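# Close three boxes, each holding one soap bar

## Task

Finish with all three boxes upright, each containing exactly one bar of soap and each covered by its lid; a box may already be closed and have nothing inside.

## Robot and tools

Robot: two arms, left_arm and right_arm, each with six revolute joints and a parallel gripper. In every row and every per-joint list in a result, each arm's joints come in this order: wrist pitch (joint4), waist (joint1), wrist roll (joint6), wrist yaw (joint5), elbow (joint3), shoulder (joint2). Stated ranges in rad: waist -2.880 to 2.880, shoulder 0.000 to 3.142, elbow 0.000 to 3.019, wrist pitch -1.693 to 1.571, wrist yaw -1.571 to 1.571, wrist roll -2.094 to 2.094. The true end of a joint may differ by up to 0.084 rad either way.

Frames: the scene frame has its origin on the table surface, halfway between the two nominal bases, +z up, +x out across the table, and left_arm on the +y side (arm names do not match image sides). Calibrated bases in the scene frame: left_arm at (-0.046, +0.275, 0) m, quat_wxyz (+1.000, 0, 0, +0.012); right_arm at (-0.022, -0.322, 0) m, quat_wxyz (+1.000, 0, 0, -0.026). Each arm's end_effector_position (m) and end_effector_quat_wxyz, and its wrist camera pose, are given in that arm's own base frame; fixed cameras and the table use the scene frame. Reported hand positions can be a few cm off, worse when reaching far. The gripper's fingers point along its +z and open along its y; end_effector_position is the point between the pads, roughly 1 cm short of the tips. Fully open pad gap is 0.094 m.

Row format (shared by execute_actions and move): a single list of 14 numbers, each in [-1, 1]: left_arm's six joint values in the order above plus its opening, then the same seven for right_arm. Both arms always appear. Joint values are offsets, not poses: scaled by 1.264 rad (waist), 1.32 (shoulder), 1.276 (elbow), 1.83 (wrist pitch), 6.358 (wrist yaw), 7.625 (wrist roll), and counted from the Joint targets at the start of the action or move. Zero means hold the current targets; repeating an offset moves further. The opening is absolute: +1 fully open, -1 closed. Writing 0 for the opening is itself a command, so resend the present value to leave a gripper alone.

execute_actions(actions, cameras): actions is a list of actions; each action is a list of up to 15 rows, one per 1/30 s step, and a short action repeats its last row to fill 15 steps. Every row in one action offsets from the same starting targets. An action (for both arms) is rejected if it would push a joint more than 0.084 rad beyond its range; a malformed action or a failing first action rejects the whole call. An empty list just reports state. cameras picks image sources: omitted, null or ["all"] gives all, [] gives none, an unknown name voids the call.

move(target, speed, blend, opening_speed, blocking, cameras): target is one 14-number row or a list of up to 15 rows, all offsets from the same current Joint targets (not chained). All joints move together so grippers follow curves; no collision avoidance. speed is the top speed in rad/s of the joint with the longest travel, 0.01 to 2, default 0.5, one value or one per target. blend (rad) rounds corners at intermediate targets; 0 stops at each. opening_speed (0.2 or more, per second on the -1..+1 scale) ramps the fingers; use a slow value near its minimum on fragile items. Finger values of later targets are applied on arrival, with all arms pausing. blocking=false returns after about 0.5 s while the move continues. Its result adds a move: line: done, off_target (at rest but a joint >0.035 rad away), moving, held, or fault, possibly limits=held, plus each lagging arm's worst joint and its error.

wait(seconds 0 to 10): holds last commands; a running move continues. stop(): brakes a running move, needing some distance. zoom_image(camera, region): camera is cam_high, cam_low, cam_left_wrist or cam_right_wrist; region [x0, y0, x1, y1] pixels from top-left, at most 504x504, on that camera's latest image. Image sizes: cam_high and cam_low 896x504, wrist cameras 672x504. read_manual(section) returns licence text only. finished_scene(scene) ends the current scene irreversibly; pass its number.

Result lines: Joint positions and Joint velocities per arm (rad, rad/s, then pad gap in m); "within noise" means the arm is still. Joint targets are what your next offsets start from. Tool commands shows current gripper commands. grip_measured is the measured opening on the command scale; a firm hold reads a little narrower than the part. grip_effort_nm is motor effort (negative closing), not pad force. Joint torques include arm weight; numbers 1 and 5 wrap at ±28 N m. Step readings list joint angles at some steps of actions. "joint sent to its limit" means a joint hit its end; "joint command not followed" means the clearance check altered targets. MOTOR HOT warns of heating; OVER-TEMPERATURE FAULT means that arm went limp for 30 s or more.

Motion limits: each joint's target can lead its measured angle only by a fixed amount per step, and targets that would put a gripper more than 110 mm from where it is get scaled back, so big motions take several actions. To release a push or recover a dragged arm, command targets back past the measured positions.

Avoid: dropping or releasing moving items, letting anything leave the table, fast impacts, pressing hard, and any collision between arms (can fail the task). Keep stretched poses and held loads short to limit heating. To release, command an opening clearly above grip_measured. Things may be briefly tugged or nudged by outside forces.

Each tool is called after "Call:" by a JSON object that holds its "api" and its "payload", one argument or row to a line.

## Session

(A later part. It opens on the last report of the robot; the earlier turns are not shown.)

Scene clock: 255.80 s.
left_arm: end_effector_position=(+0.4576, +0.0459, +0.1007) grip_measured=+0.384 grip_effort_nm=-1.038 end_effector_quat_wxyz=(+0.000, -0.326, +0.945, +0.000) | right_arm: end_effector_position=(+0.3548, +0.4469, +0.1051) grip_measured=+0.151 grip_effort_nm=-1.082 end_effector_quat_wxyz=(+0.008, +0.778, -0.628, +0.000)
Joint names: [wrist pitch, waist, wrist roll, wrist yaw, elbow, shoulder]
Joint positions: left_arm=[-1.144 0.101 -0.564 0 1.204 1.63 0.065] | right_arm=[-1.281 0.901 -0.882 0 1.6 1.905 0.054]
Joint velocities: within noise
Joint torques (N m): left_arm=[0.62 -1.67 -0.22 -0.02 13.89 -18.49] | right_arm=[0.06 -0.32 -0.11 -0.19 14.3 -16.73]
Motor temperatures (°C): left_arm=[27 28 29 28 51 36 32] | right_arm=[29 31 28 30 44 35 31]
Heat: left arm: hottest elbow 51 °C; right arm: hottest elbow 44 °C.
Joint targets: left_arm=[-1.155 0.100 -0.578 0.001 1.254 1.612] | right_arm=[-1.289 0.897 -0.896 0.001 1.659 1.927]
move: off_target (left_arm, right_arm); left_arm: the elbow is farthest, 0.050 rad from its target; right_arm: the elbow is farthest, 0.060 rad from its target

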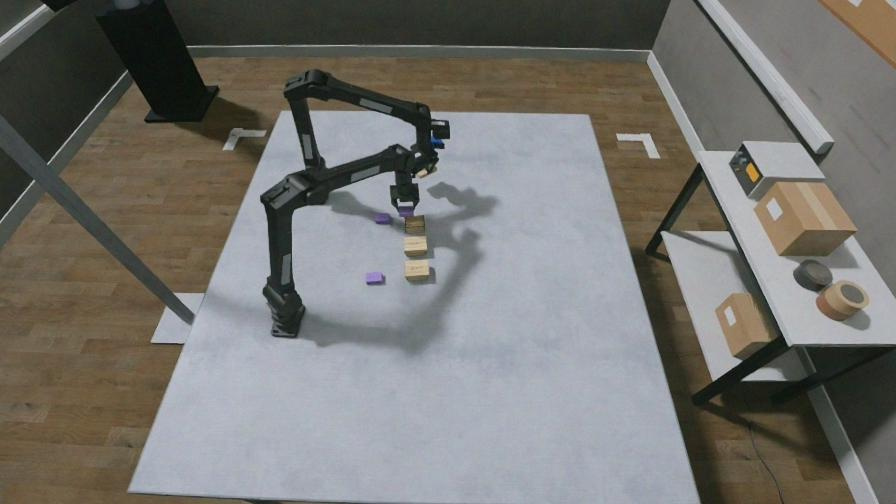

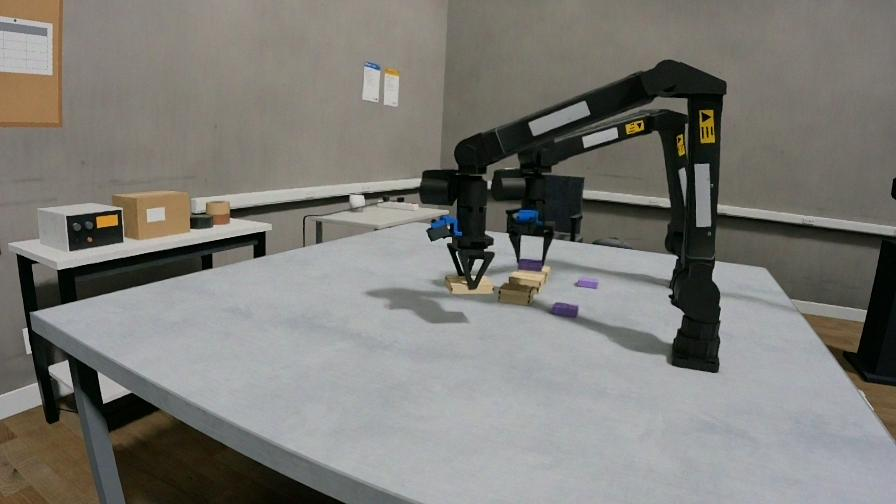

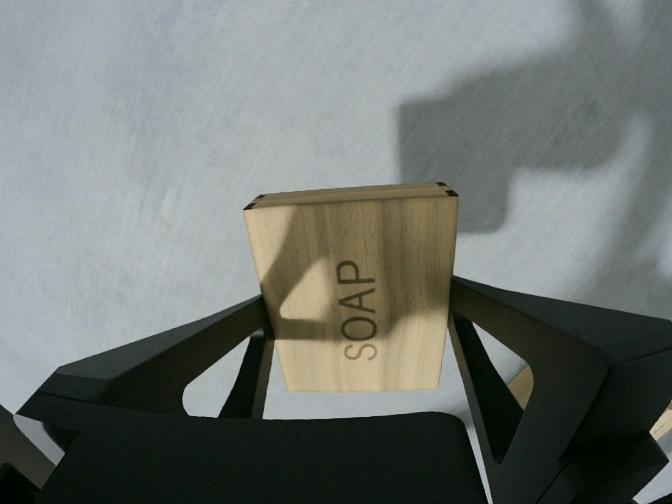

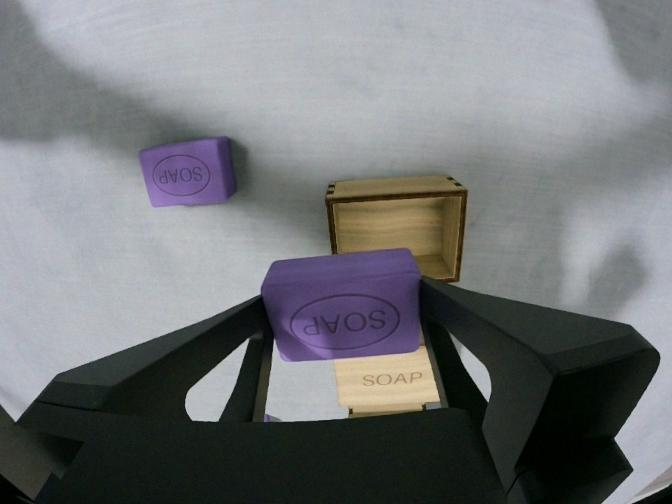

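Call:
{"api": "move", "payload": {
  "target": [0,0,0,0,0,0,0.2,0.039,-0.026,-0.0055,0,0.010,0.047,0],
  "speed": 0.3
}}

Call:
{"api": "zoom_image", "payload": {
  "camera": "cam_low",
  "region": [475, 240, 575, 310]
}}

Call:
{"api": "zoom_image", "payload": {
  "camera": "cam_right_wrist",
  "region": [230, 120, 480, 308]
}}

Call:
{"api": "zoom_image", "payload": {
  "camera": "cam_high",
  "region": [380, 185, 450, 245]
}}

Scene clock: 287.30 s.
left_arm: end_effector_position=(+0.4576, +0.0459, +0.1007) grip_measured=+0.384 grip_effort_nm=-1.048 end_effector_quat_wxyz=(+0.000, -0.326, +0.945, +0.000) | right_arm: end_effector_position=(+0.3803, +0.4466, +0.0726) grip_measured=+0.151 grip_effort_nm=-1.077 end_effector_quat_wxyz=(+0.007, +0.780, -0.625, +0.000)
Joint names: [wrist pitch, waist, wrist roll, wrist yaw, elbow, shoulder]
Joint positions: left_arm=[-1.144 0.101 -0.564 0 1.204 1.63 0.065] | right_arm=[-1.226 0.866 -0.924 0 1.614 1.972 0.054]
Joint velocities: within noise
Joint torques (N m): left_arm=[0.64 -1.61 -0.22 -0.02 13.87 -18.49] | right_arm=[0.69 -0.15 -0.07 -0.19 14 -17.85]
Motor temperatures (°C): left_arm=[27 28 29 28 52 36 33] | right_arm=[29 31 28 30 53 36 32]
Heat: left arm: hottest elbow 52 °C; right arm: hottest elbow 53 °C.
Joint targets: left_arm=[-1.155 0.100 -0.578 0.001 1.254 1.612] | right_arm=[-1.217 0.864 -0.938 0.001 1.672 1.989]
move: off_target (left_arm, right_arm); left_arm: the elbow is farthest, 0.050 rad from its target; right_arm: the elbow is farthest, 0.058 rad from its target

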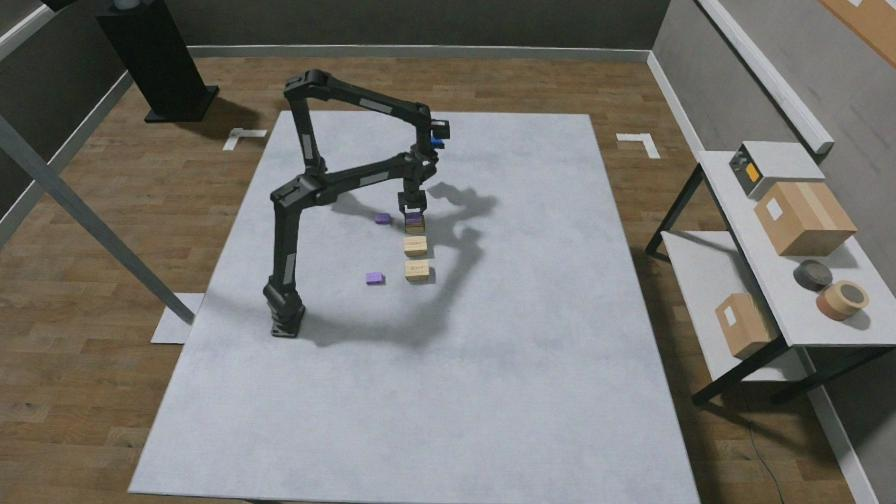

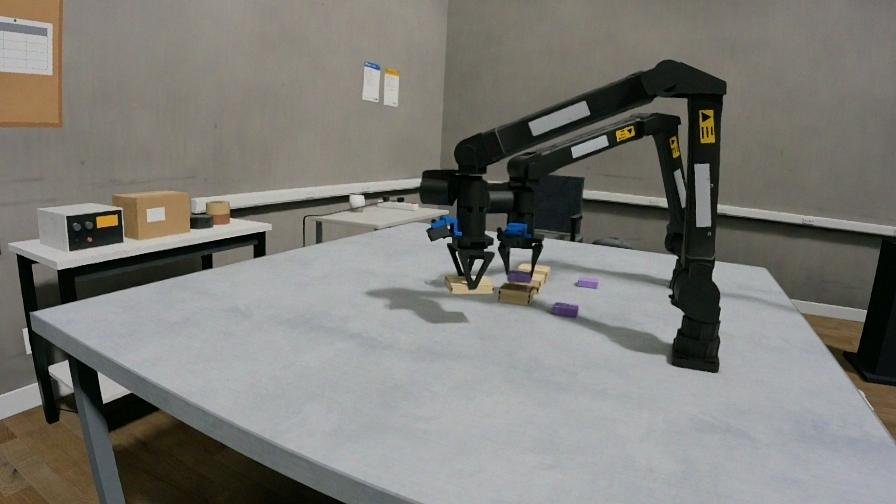

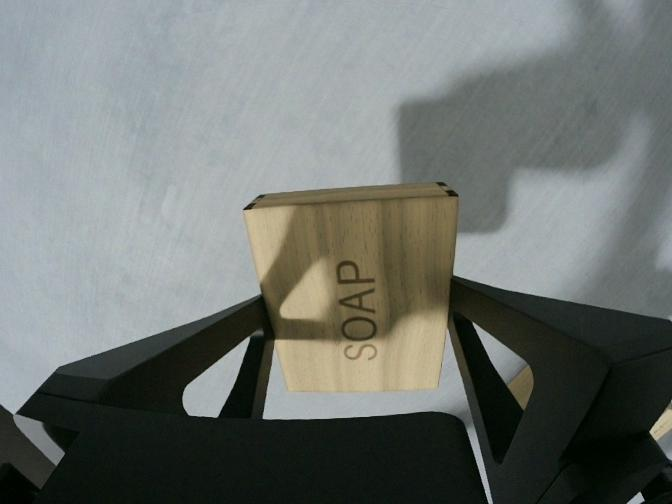

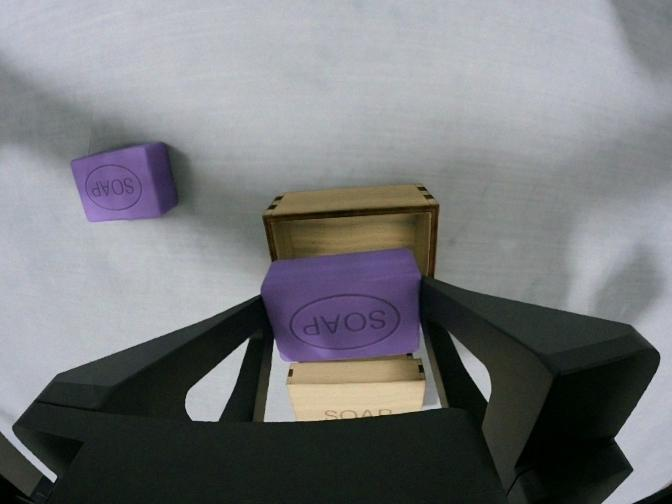

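Scaled by 5.040 from the camera's 896x504 image, which has a finer 1280x720 frame.

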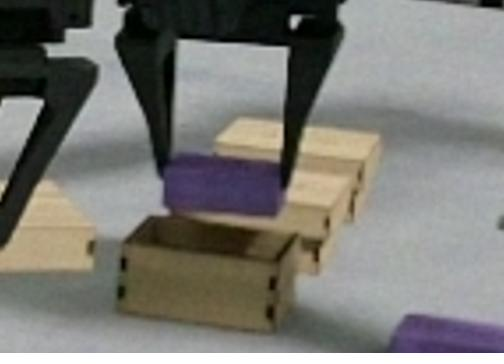

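Scaled by 2.016 from the camera's 672x504 image, which has a finer 960x720 frame.

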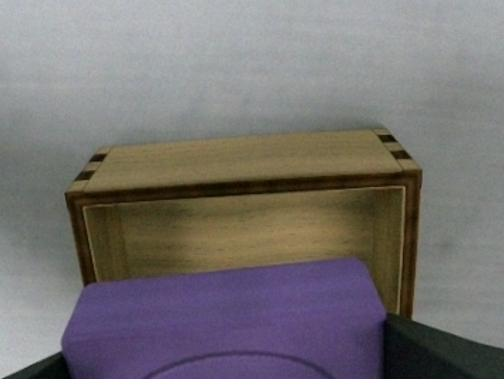

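Scaled by 7.200 from the camera's 896x504 image, which has a finer 1280x720 frame.

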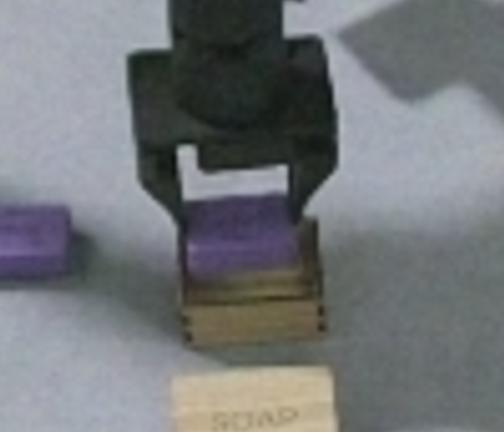

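Call:
{"api": "move", "payload": {
  "target": [
    [0,0,0,0,0,0,0.2,0,-0.0055,0,0,-0.05,0,0],
    [0,0,0,0,0,0,0.2,0.0642,-0.0055,0,0,-0.1058,0.0318,0]
  ],
  "speed": [0.2,0.12],
  "blend": [0.01,0]
}}

Call:
{"api": "zoom_image", "payload": {
  "camera": "cam_low",
  "region": [475, 240, 575, 310]
}}

Call:
{"api": "zoom_image", "payload": {
  "camera": "cam_right_wrist",
  "region": [220, 120, 480, 400]
}}

Scene clock: 336.63 s.
left_arm: end_effector_position=(+0.4576, +0.0459, +0.1007) grip_measured=+0.384 grip_effort_nm=-1.038 end_effector_quat_wxyz=(+0.000, -0.326, +0.945, +0.000) | right_arm: end_effector_position=(+0.3811, +0.4448, +0.0290) grip_measured=+0.151 grip_effort_nm=-1.072 end_effector_quat_wxyz=(+0.000, +0.780, -0.626, +0.000)
Joint names: [wrist pitch, waist, wrist roll, wrist yaw, elbow, shoulder]
Joint positions: left_arm=[-1.144 0.101 -0.564 0 1.204 1.63 0.065] | right_arm=[-1.109 0.863 -0.925 0 1.546 2.008 0.054]
Joint velocities: within noise
Joint torques (N m): left_arm=[0.62 -1.67 -0.22 -0.02 13.86 -18.49] | right_arm=[0.64 -0.5 -0.11 -0.19 7.95 -16.85]
Motor temperatures (°C): left_arm=[27 28 29 28 53 36 33] | right_arm=[29 31 28 30 51 37 32]
Heat: left arm: hottest elbow 53 °C; right arm: hottest elbow 51 °C.
Joint targets: left_arm=[-1.155 0.100 -0.578 0.001 1.254 1.612] | right_arm=[-1.100 0.857 -0.938 0.001 1.537 2.031]
move: off_target (left_arm); left_arm: the elbow is farthest, 0.050 rad from its target

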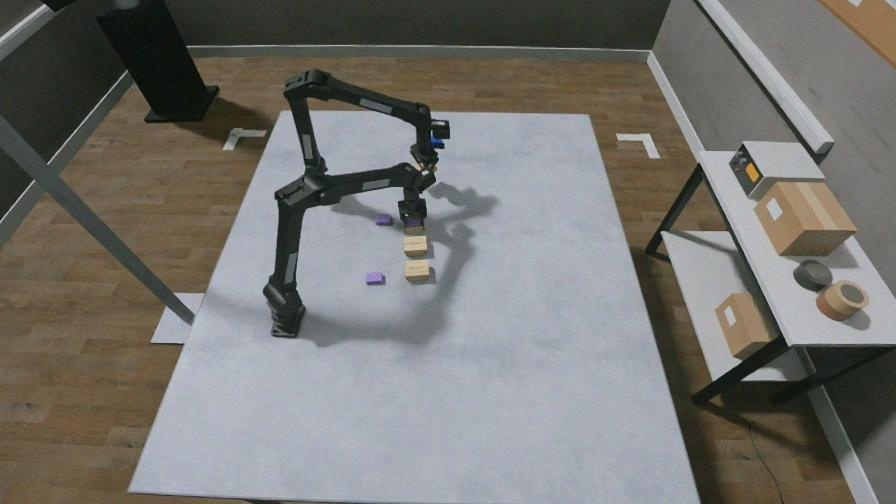

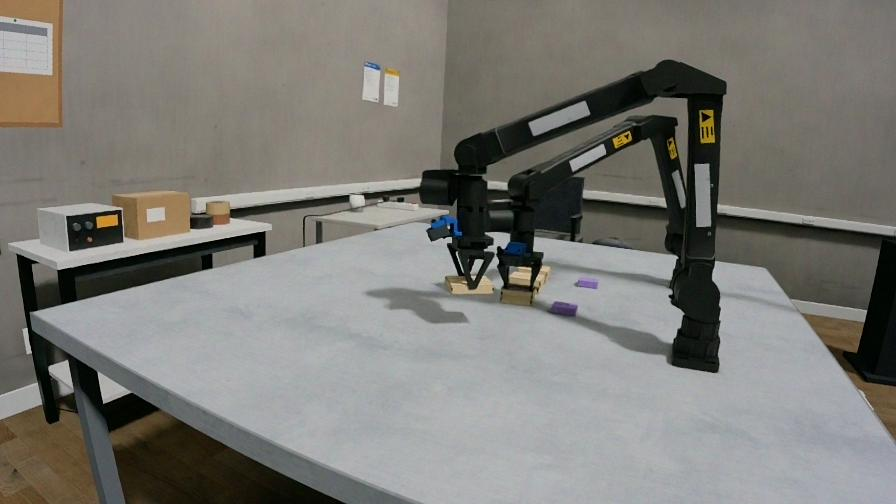

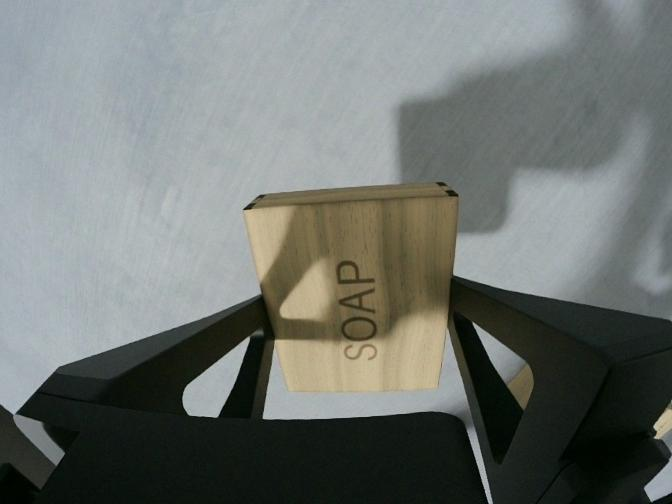

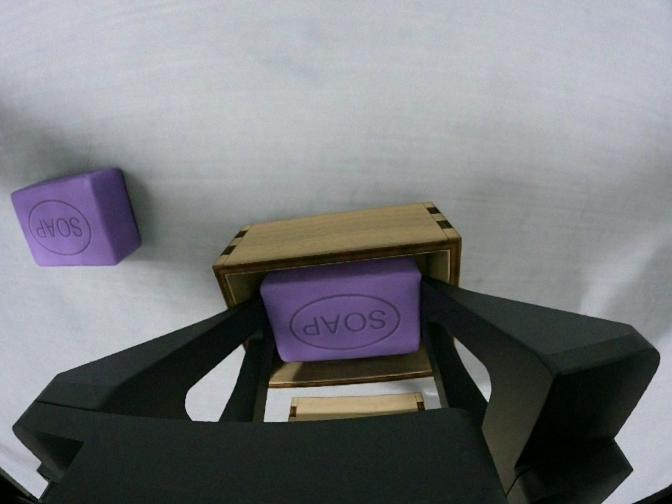

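Scaled by 5.040 from the camera's 896x504 image, which has a finer 1280x720 frame.

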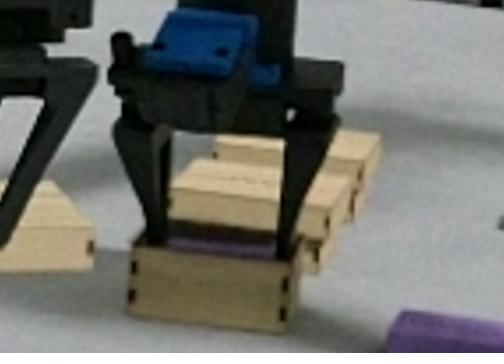

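Scaled by 1.800 from the camera's 672x504 image, which has a finer 960x720 frame.

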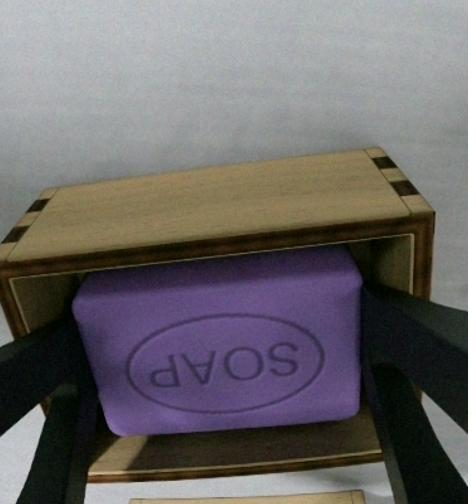

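Call:
{"api": "move", "payload": {
  "target": [0,0,0,0,0,0,0.2,0,0,0,0,0,0,0.21],
  "opening_speed": 0.3
}}

Call:
{"api": "zoom_image", "payload": {
  "camera": "cam_right_wrist",
  "region": [220, 120, 480, 400]
}}

Scene clock: 348.17 s.
left_arm: end_effector_position=(+0.4576, +0.0459, +0.1007) grip_measured=+0.384 grip_effort_nm=-1.038 end_effector_quat_wxyz=(+0.000, -0.326, +0.945, +0.000) | right_arm: end_effector_position=(+0.3811, +0.4449, +0.0290) grip_measured=+0.203 grip_effort_nm=0.247 end_effector_quat_wxyz=(+0.000, +0.780, -0.626, +0.000)
Joint names: [wrist pitch, waist, wrist roll, wrist yaw, elbow, shoulder]
Joint positions: left_arm=[-1.144 0.101 -0.564 0 1.204 1.63 0.065] | right_arm=[-1.109 0.863 -0.925 0 1.546 2.008 0.057]
Joint velocities: within noise
Joint torques (N m): left_arm=[0.62 -1.67 -0.22 -0.02 13.86 -18.49] | right_arm=[0.7 -0.5 -0.11 -0.19 7.94 -17.44]
Motor temperatures (°C): left_arm=[27 28 29 28 53 36 33] | right_arm=[29 31 28 30 50 37 32]
Heat: left arm: hottest elbow 53 °C; right arm: hottest elbow 50 °C.
Joint targets: left_arm=[-1.155 0.100 -0.578 0.001 1.254 1.612] | right_arm=[-1.100 0.857 -0.938 0.001 1.537 2.031]
move: off_target (left_arm); left_arm: the elbow is farthest, 0.050 rad from its target

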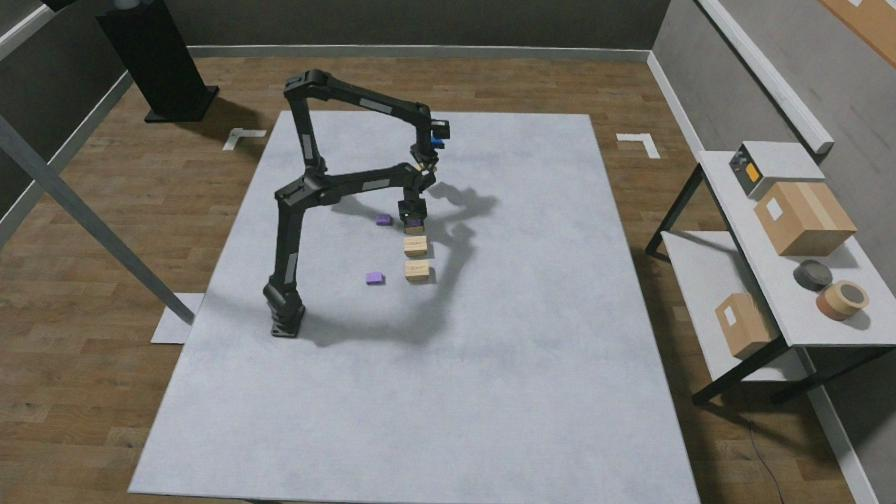

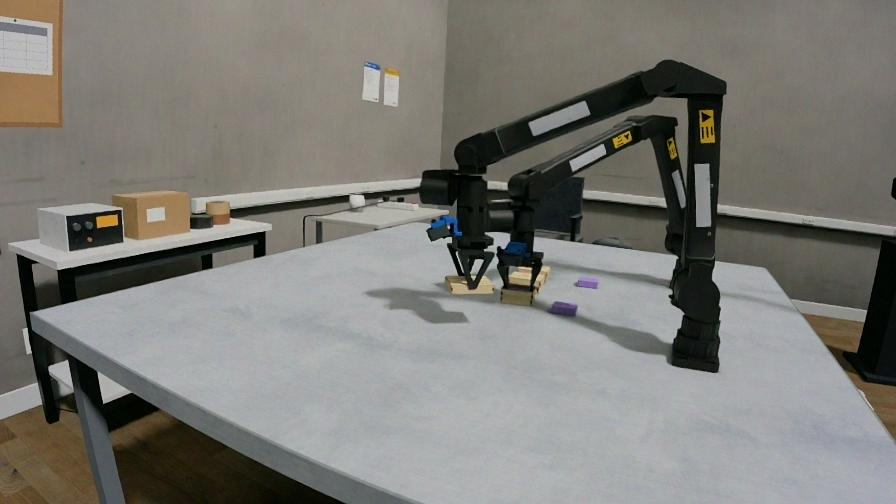

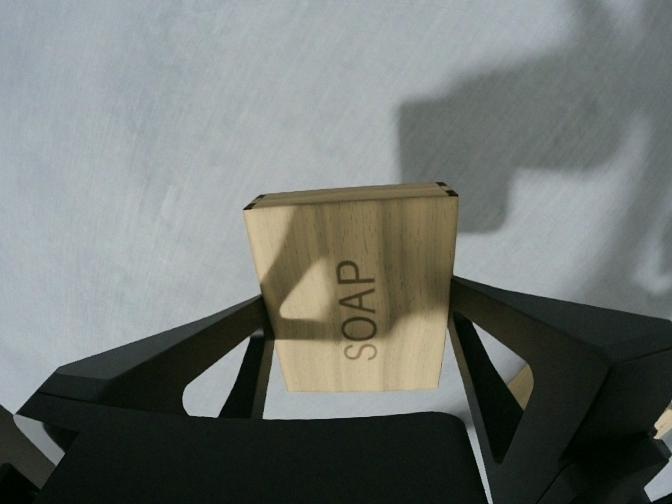

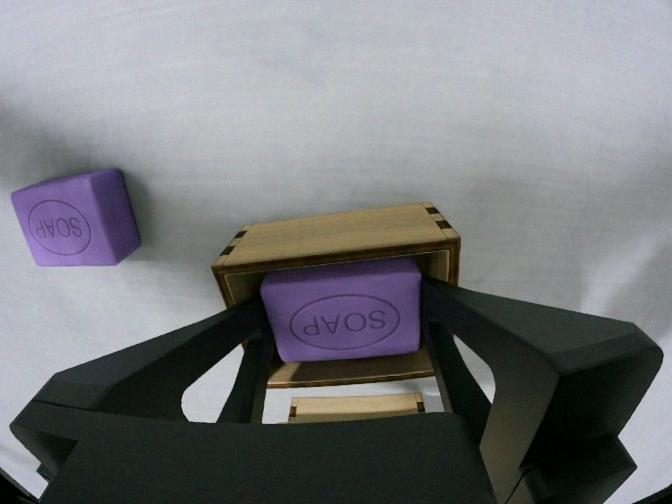

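Scaled by 1.800 from the camera's 672x504 image, which has a finer 960x720 frame.

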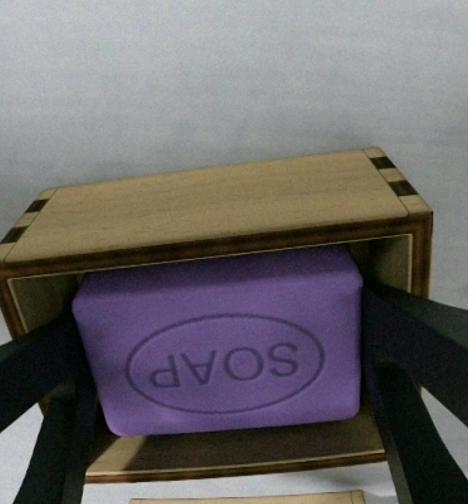

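Call:
{"api": "move", "payload": {
  "target": [
    [0,0,0,0,0,0,0.2,0,0,0,0,0.046,-0.029,0.21],
    [0,0,0,0,0,0,0.2,-0.109,0,0,0,0.1246,-0.0917,0.21],
    [0,0,0,0,0,0,0.2,-0.028,-0.916,0.0438,0,-0.294,-0.323,0.21]
  ],
  "speed": [0.2,0.3,0.9],
  "blend": [0.005,0.03,0]
}}

Call:
{"api": "zoom_image", "payload": {
  "camera": "cam_low",
  "region": [475, 240, 575, 310]
}}

Call:
{"api": "zoom_image", "payload": {
  "camera": "cam_high",
  "region": [350, 195, 450, 295]
}}

Scene clock: 367.00 s.
left_arm: end_effector_position=(+0.4576, +0.0459, +0.1007) grip_measured=+0.384 grip_effort_nm=-1.043 end_effector_quat_wxyz=(+0.000, -0.326, +0.945, +0.000) | right_arm: end_effector_position=(+0.4221, -0.1344, +0.0921) grip_measured=+0.204 grip_effort_nm=0.266 end_effector_quat_wxyz=(-0.019, -0.155, +0.988, +0.008)
Joint names: [wrist pitch, waist, wrist roll, wrist yaw, elbow, shoulder]
Joint positions: left_arm=[-1.144 0.101 -0.564 0 1.204 1.63 0.065] | right_arm=[-1.159 -0.306 -0.618 0.002 1.171 1.624 0.057]
Joint velocities: within noise
Joint torques (N m): left_arm=[0.62 -1.67 -0.22 -0.02 13.86 -18.43] | right_arm=[0.58 0.62 0.15 -0.28 7.94 -15.09]
Motor temperatures (°C): left_arm=[27 28 29 28 53 36 33] | right_arm=[29 31 28 30 48 37 31]
Heat: left arm: hottest elbow 53 °C; right arm: hottest elbow 48 °C.
Joint targets: left_arm=[-1.155 0.100 -0.578 0.001 1.254 1.612] | right_arm=[-1.151 -0.301 -0.604 0.001 1.162 1.605]
move: off_target (left_arm); left_arm: the elbow is farthest, 0.050 rad from its target

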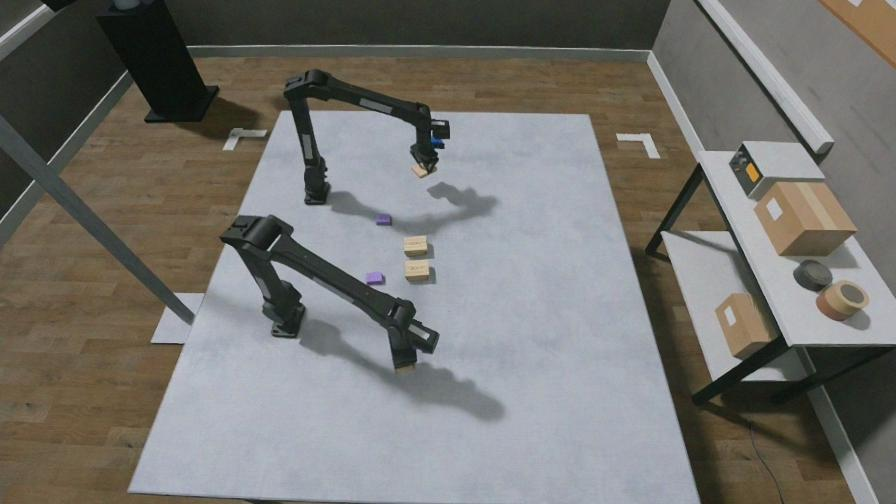

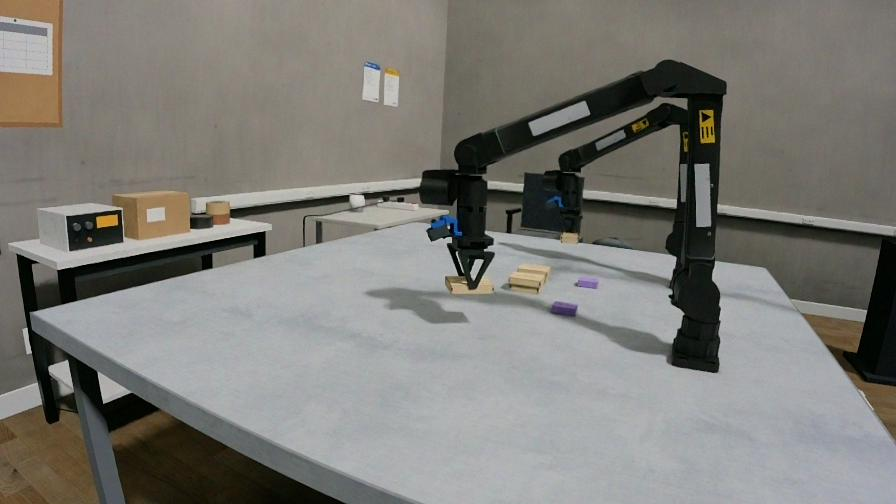

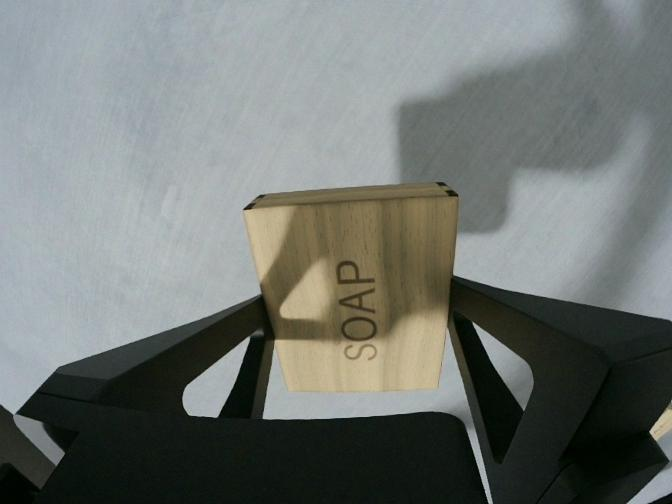

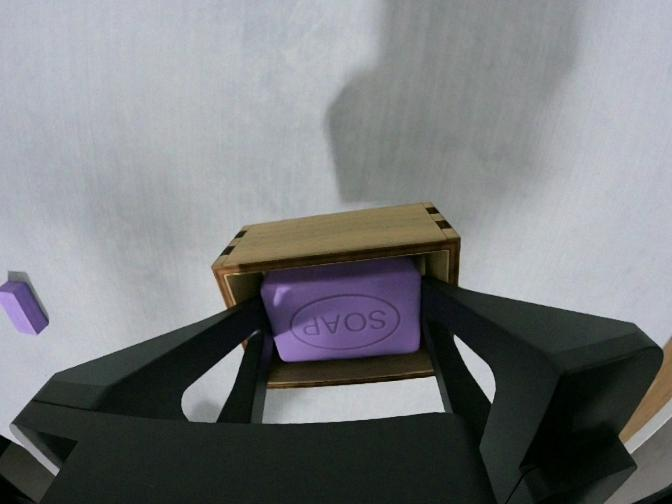

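Scaled by 5.040 from the camera's 896x504 image, which has a finer 1280x720 frame.

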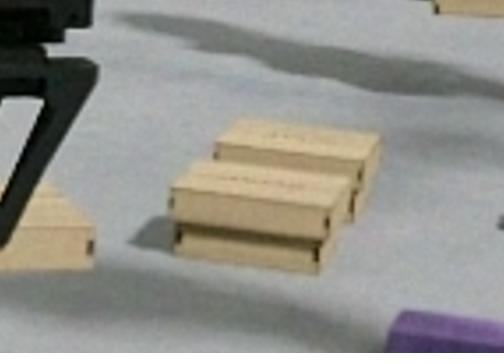

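Scaled by 5.040 from the camera's 896x504 image, which has a finer 1280x720 frame.

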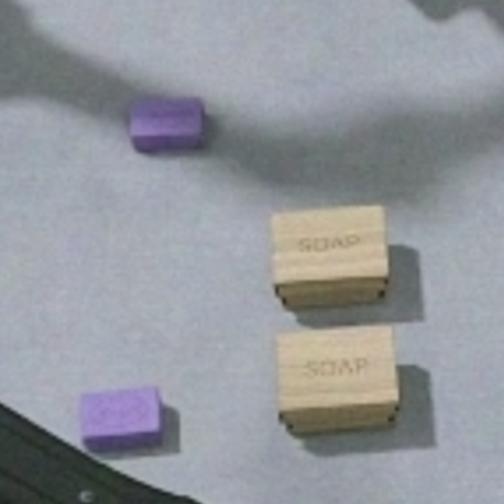

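Call:
{"api": "move", "payload": {
  "target": [
    [0,0,0,0,0,0,0.2,0,0,0,0,0,0,0.24],
    [0,0,0,0,0,0,0.2,-0.0814,0.9256,-0.0438,0,0.4185,0.262,0.24]
  ],
  "speed": [0.2,0.5]
}}

Call:
{"api": "zoom_image", "payload": {
  "camera": "cam_low",
  "region": [475, 240, 575, 310]
}}

Scene clock: 388.23 s.
left_arm: end_effector_position=(+0.4576, +0.0459, +0.1007) grip_measured=+0.384 grip_effort_nm=-1.033 end_effector_quat_wxyz=(+0.000, -0.326, +0.945, +0.000) | right_arm: end_effector_position=(+0.3722, +0.4442, +0.1048) grip_measured=+0.223 grip_effort_nm=0.867 end_effector_quat_wxyz=(+0.008, +0.783, -0.622, +0.000)
Joint names: [wrist pitch, waist, wrist roll, wrist yaw, elbow, shoulder]
Joint positions: left_arm=[-1.144 0.101 -0.564 0 1.204 1.63 0.065] | right_arm=[-1.292 0.874 -0.924 0 1.634 1.928 0.057]
Joint velocities: within noise
Joint torques (N m): left_arm=[0.64 -1.67 -0.22 -0.02 13.87 -18.49] | right_arm=[0.06 -0.38 -0.14 -0.21 14.54 -17.03]
Motor temperatures (°C): left_arm=[27 27 29 28 53 36 33] | right_arm=[29 31 28 30 47 36 31]
Heat: left arm: hottest elbow 53 °C; right arm: hottest elbow 47 °C.
Joint targets: left_arm=[-1.155 0.100 -0.578 0.001 1.254 1.612] | right_arm=[-1.300 0.869 -0.938 0.001 1.696 1.951]
move: off_target (left_arm, right_arm); left_arm: the elbow is farthest, 0.050 rad from its target; right_arm: the elbow is farthest, 0.062 rad from its target

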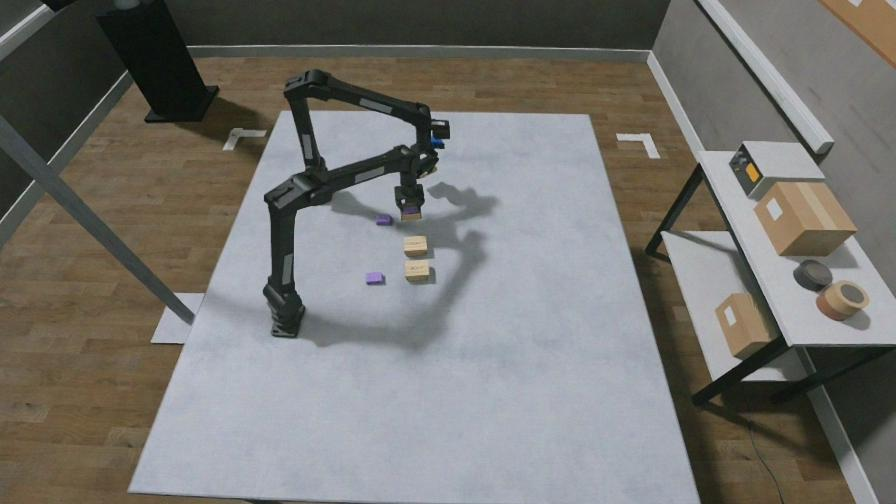

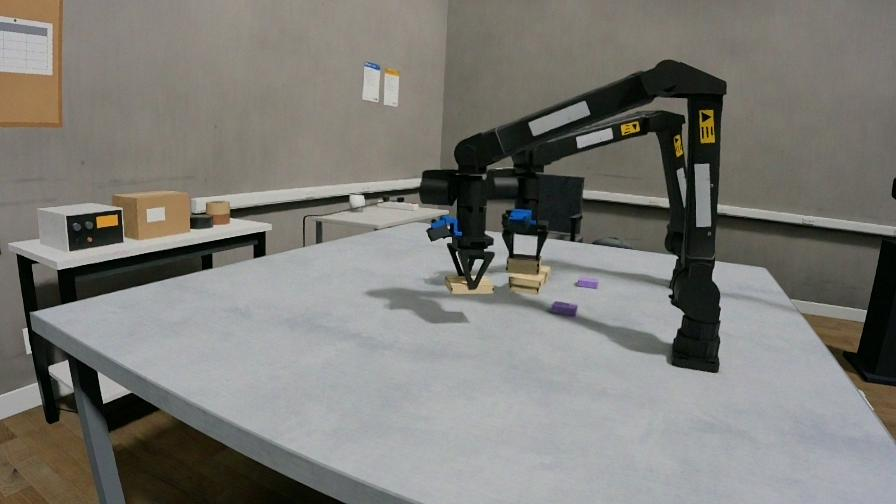

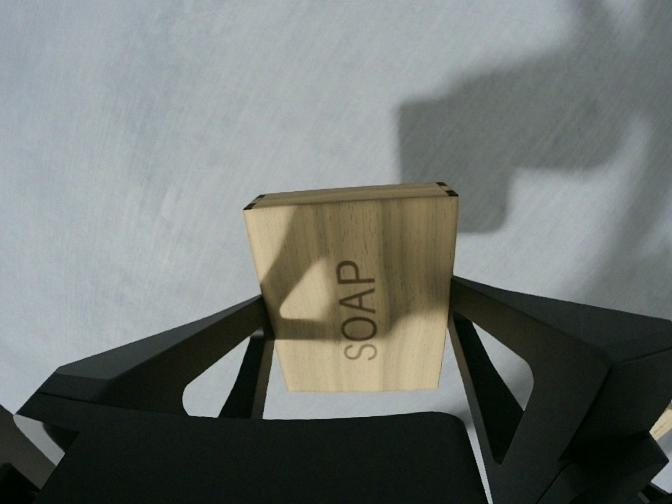

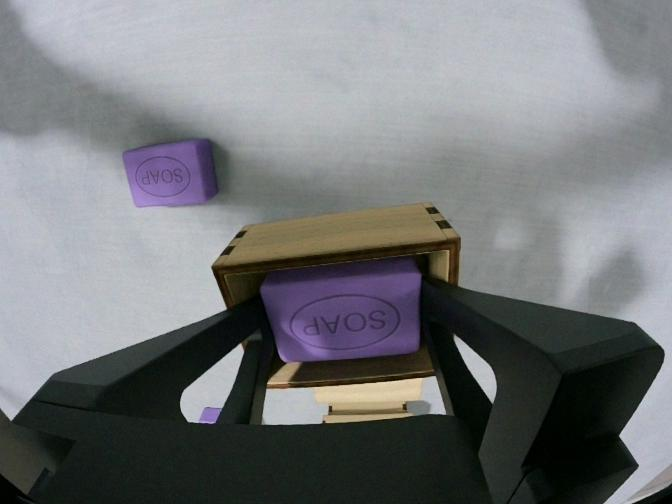

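Scaled by 5.040 from the camera's 896x504 image, which has a finer 1280x720 frame.

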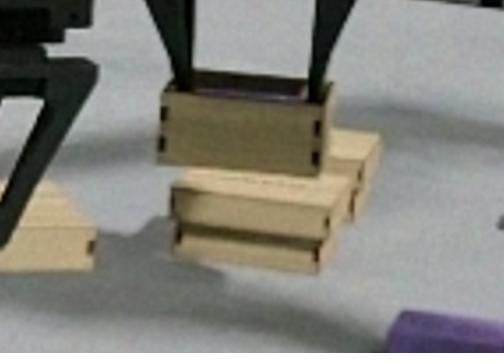

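Call:
{"api": "move", "payload": {
  "target": [
    [0,0,0,0,0,0,0.2,0,-0.0095,0,0,-0.0517,0,0.24],
    [0,0,0,0,0,0,0.2,0.0998,-0.0095,0,0,-0.1181,0.0553,0.24],
    [0,0,0,0,0,0,0.2,0.1093,-0.0095,0,0,-0.1246,0.0606,0.24]
  ],
  "speed": [0.2,0.15,0.05],
  "blend": [0.01,0.005,0]
}}

Call:
{"api": "zoom_image", "payload": {
  "camera": "cam_low",
  "region": [475, 240, 575, 310]
}}

Scene clock: 404.57 s.
left_arm: end_effector_position=(+0.4576, +0.0459, +0.1007) grip_measured=+0.384 grip_effort_nm=-1.038 end_effector_quat_wxyz=(+0.000, -0.326, +0.945, +0.000) | right_arm: end_effector_position=(+0.3809, +0.4448, +0.0291) grip_measured=+0.223 grip_effort_nm=0.862 end_effector_quat_wxyz=(+0.000, +0.780, -0.626, +0.000)
Joint names: [wrist pitch, waist, wrist roll, wrist yaw, elbow, shoulder]
Joint positions: left_arm=[-1.144 0.101 -0.564 0 1.204 1.63 0.065] | right_arm=[-1.109 0.864 -0.925 0 1.546 2.007 0.057]
Joint velocities: within noise
Joint torques (N m): left_arm=[0.62 -1.67 -0.21 -0.02 13.87 -18.49] | right_arm=[0.76 -0.5 -0.11 -0.21 7.94 -17.44]
Motor temperatures (°C): left_arm=[27 27 29 28 54 36 33] | right_arm=[29 31 28 30 52 36 32]
Heat: left arm: hottest elbow 54 °C; right arm: hottest elbow 52 °C.
Joint targets: left_arm=[-1.155 0.100 -0.578 0.001 1.254 1.612] | right_arm=[-1.100 0.857 -0.938 0.001 1.537 2.031]
move: off_target (left_arm); left_arm: the elbow is farthest, 0.050 rad from its target

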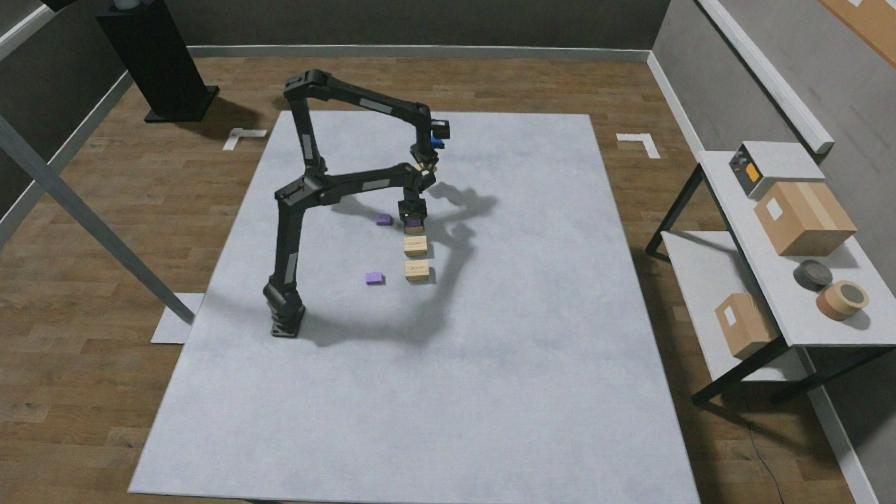

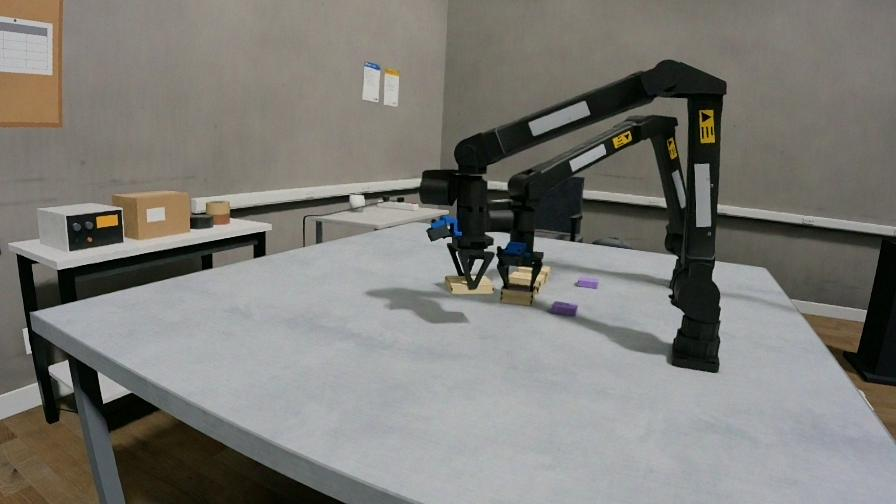

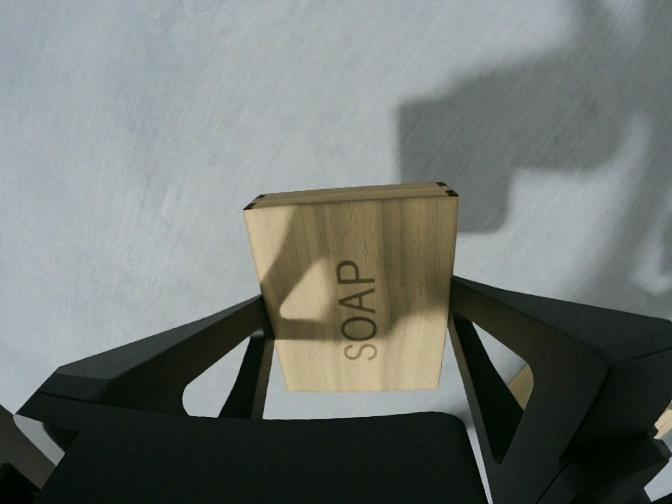

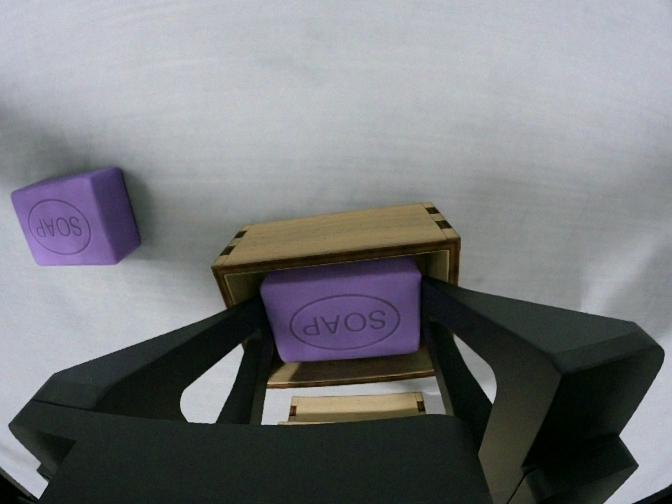

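Scaled by 5.040 from the camera's 896x504 image, which has a finer 1280x720 frame.

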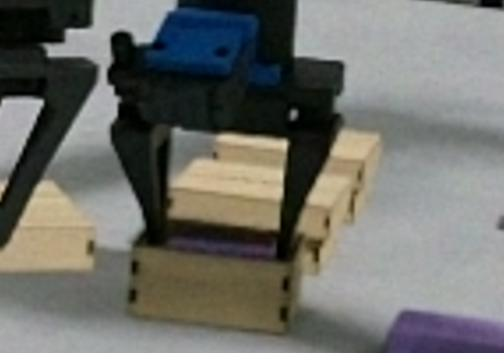

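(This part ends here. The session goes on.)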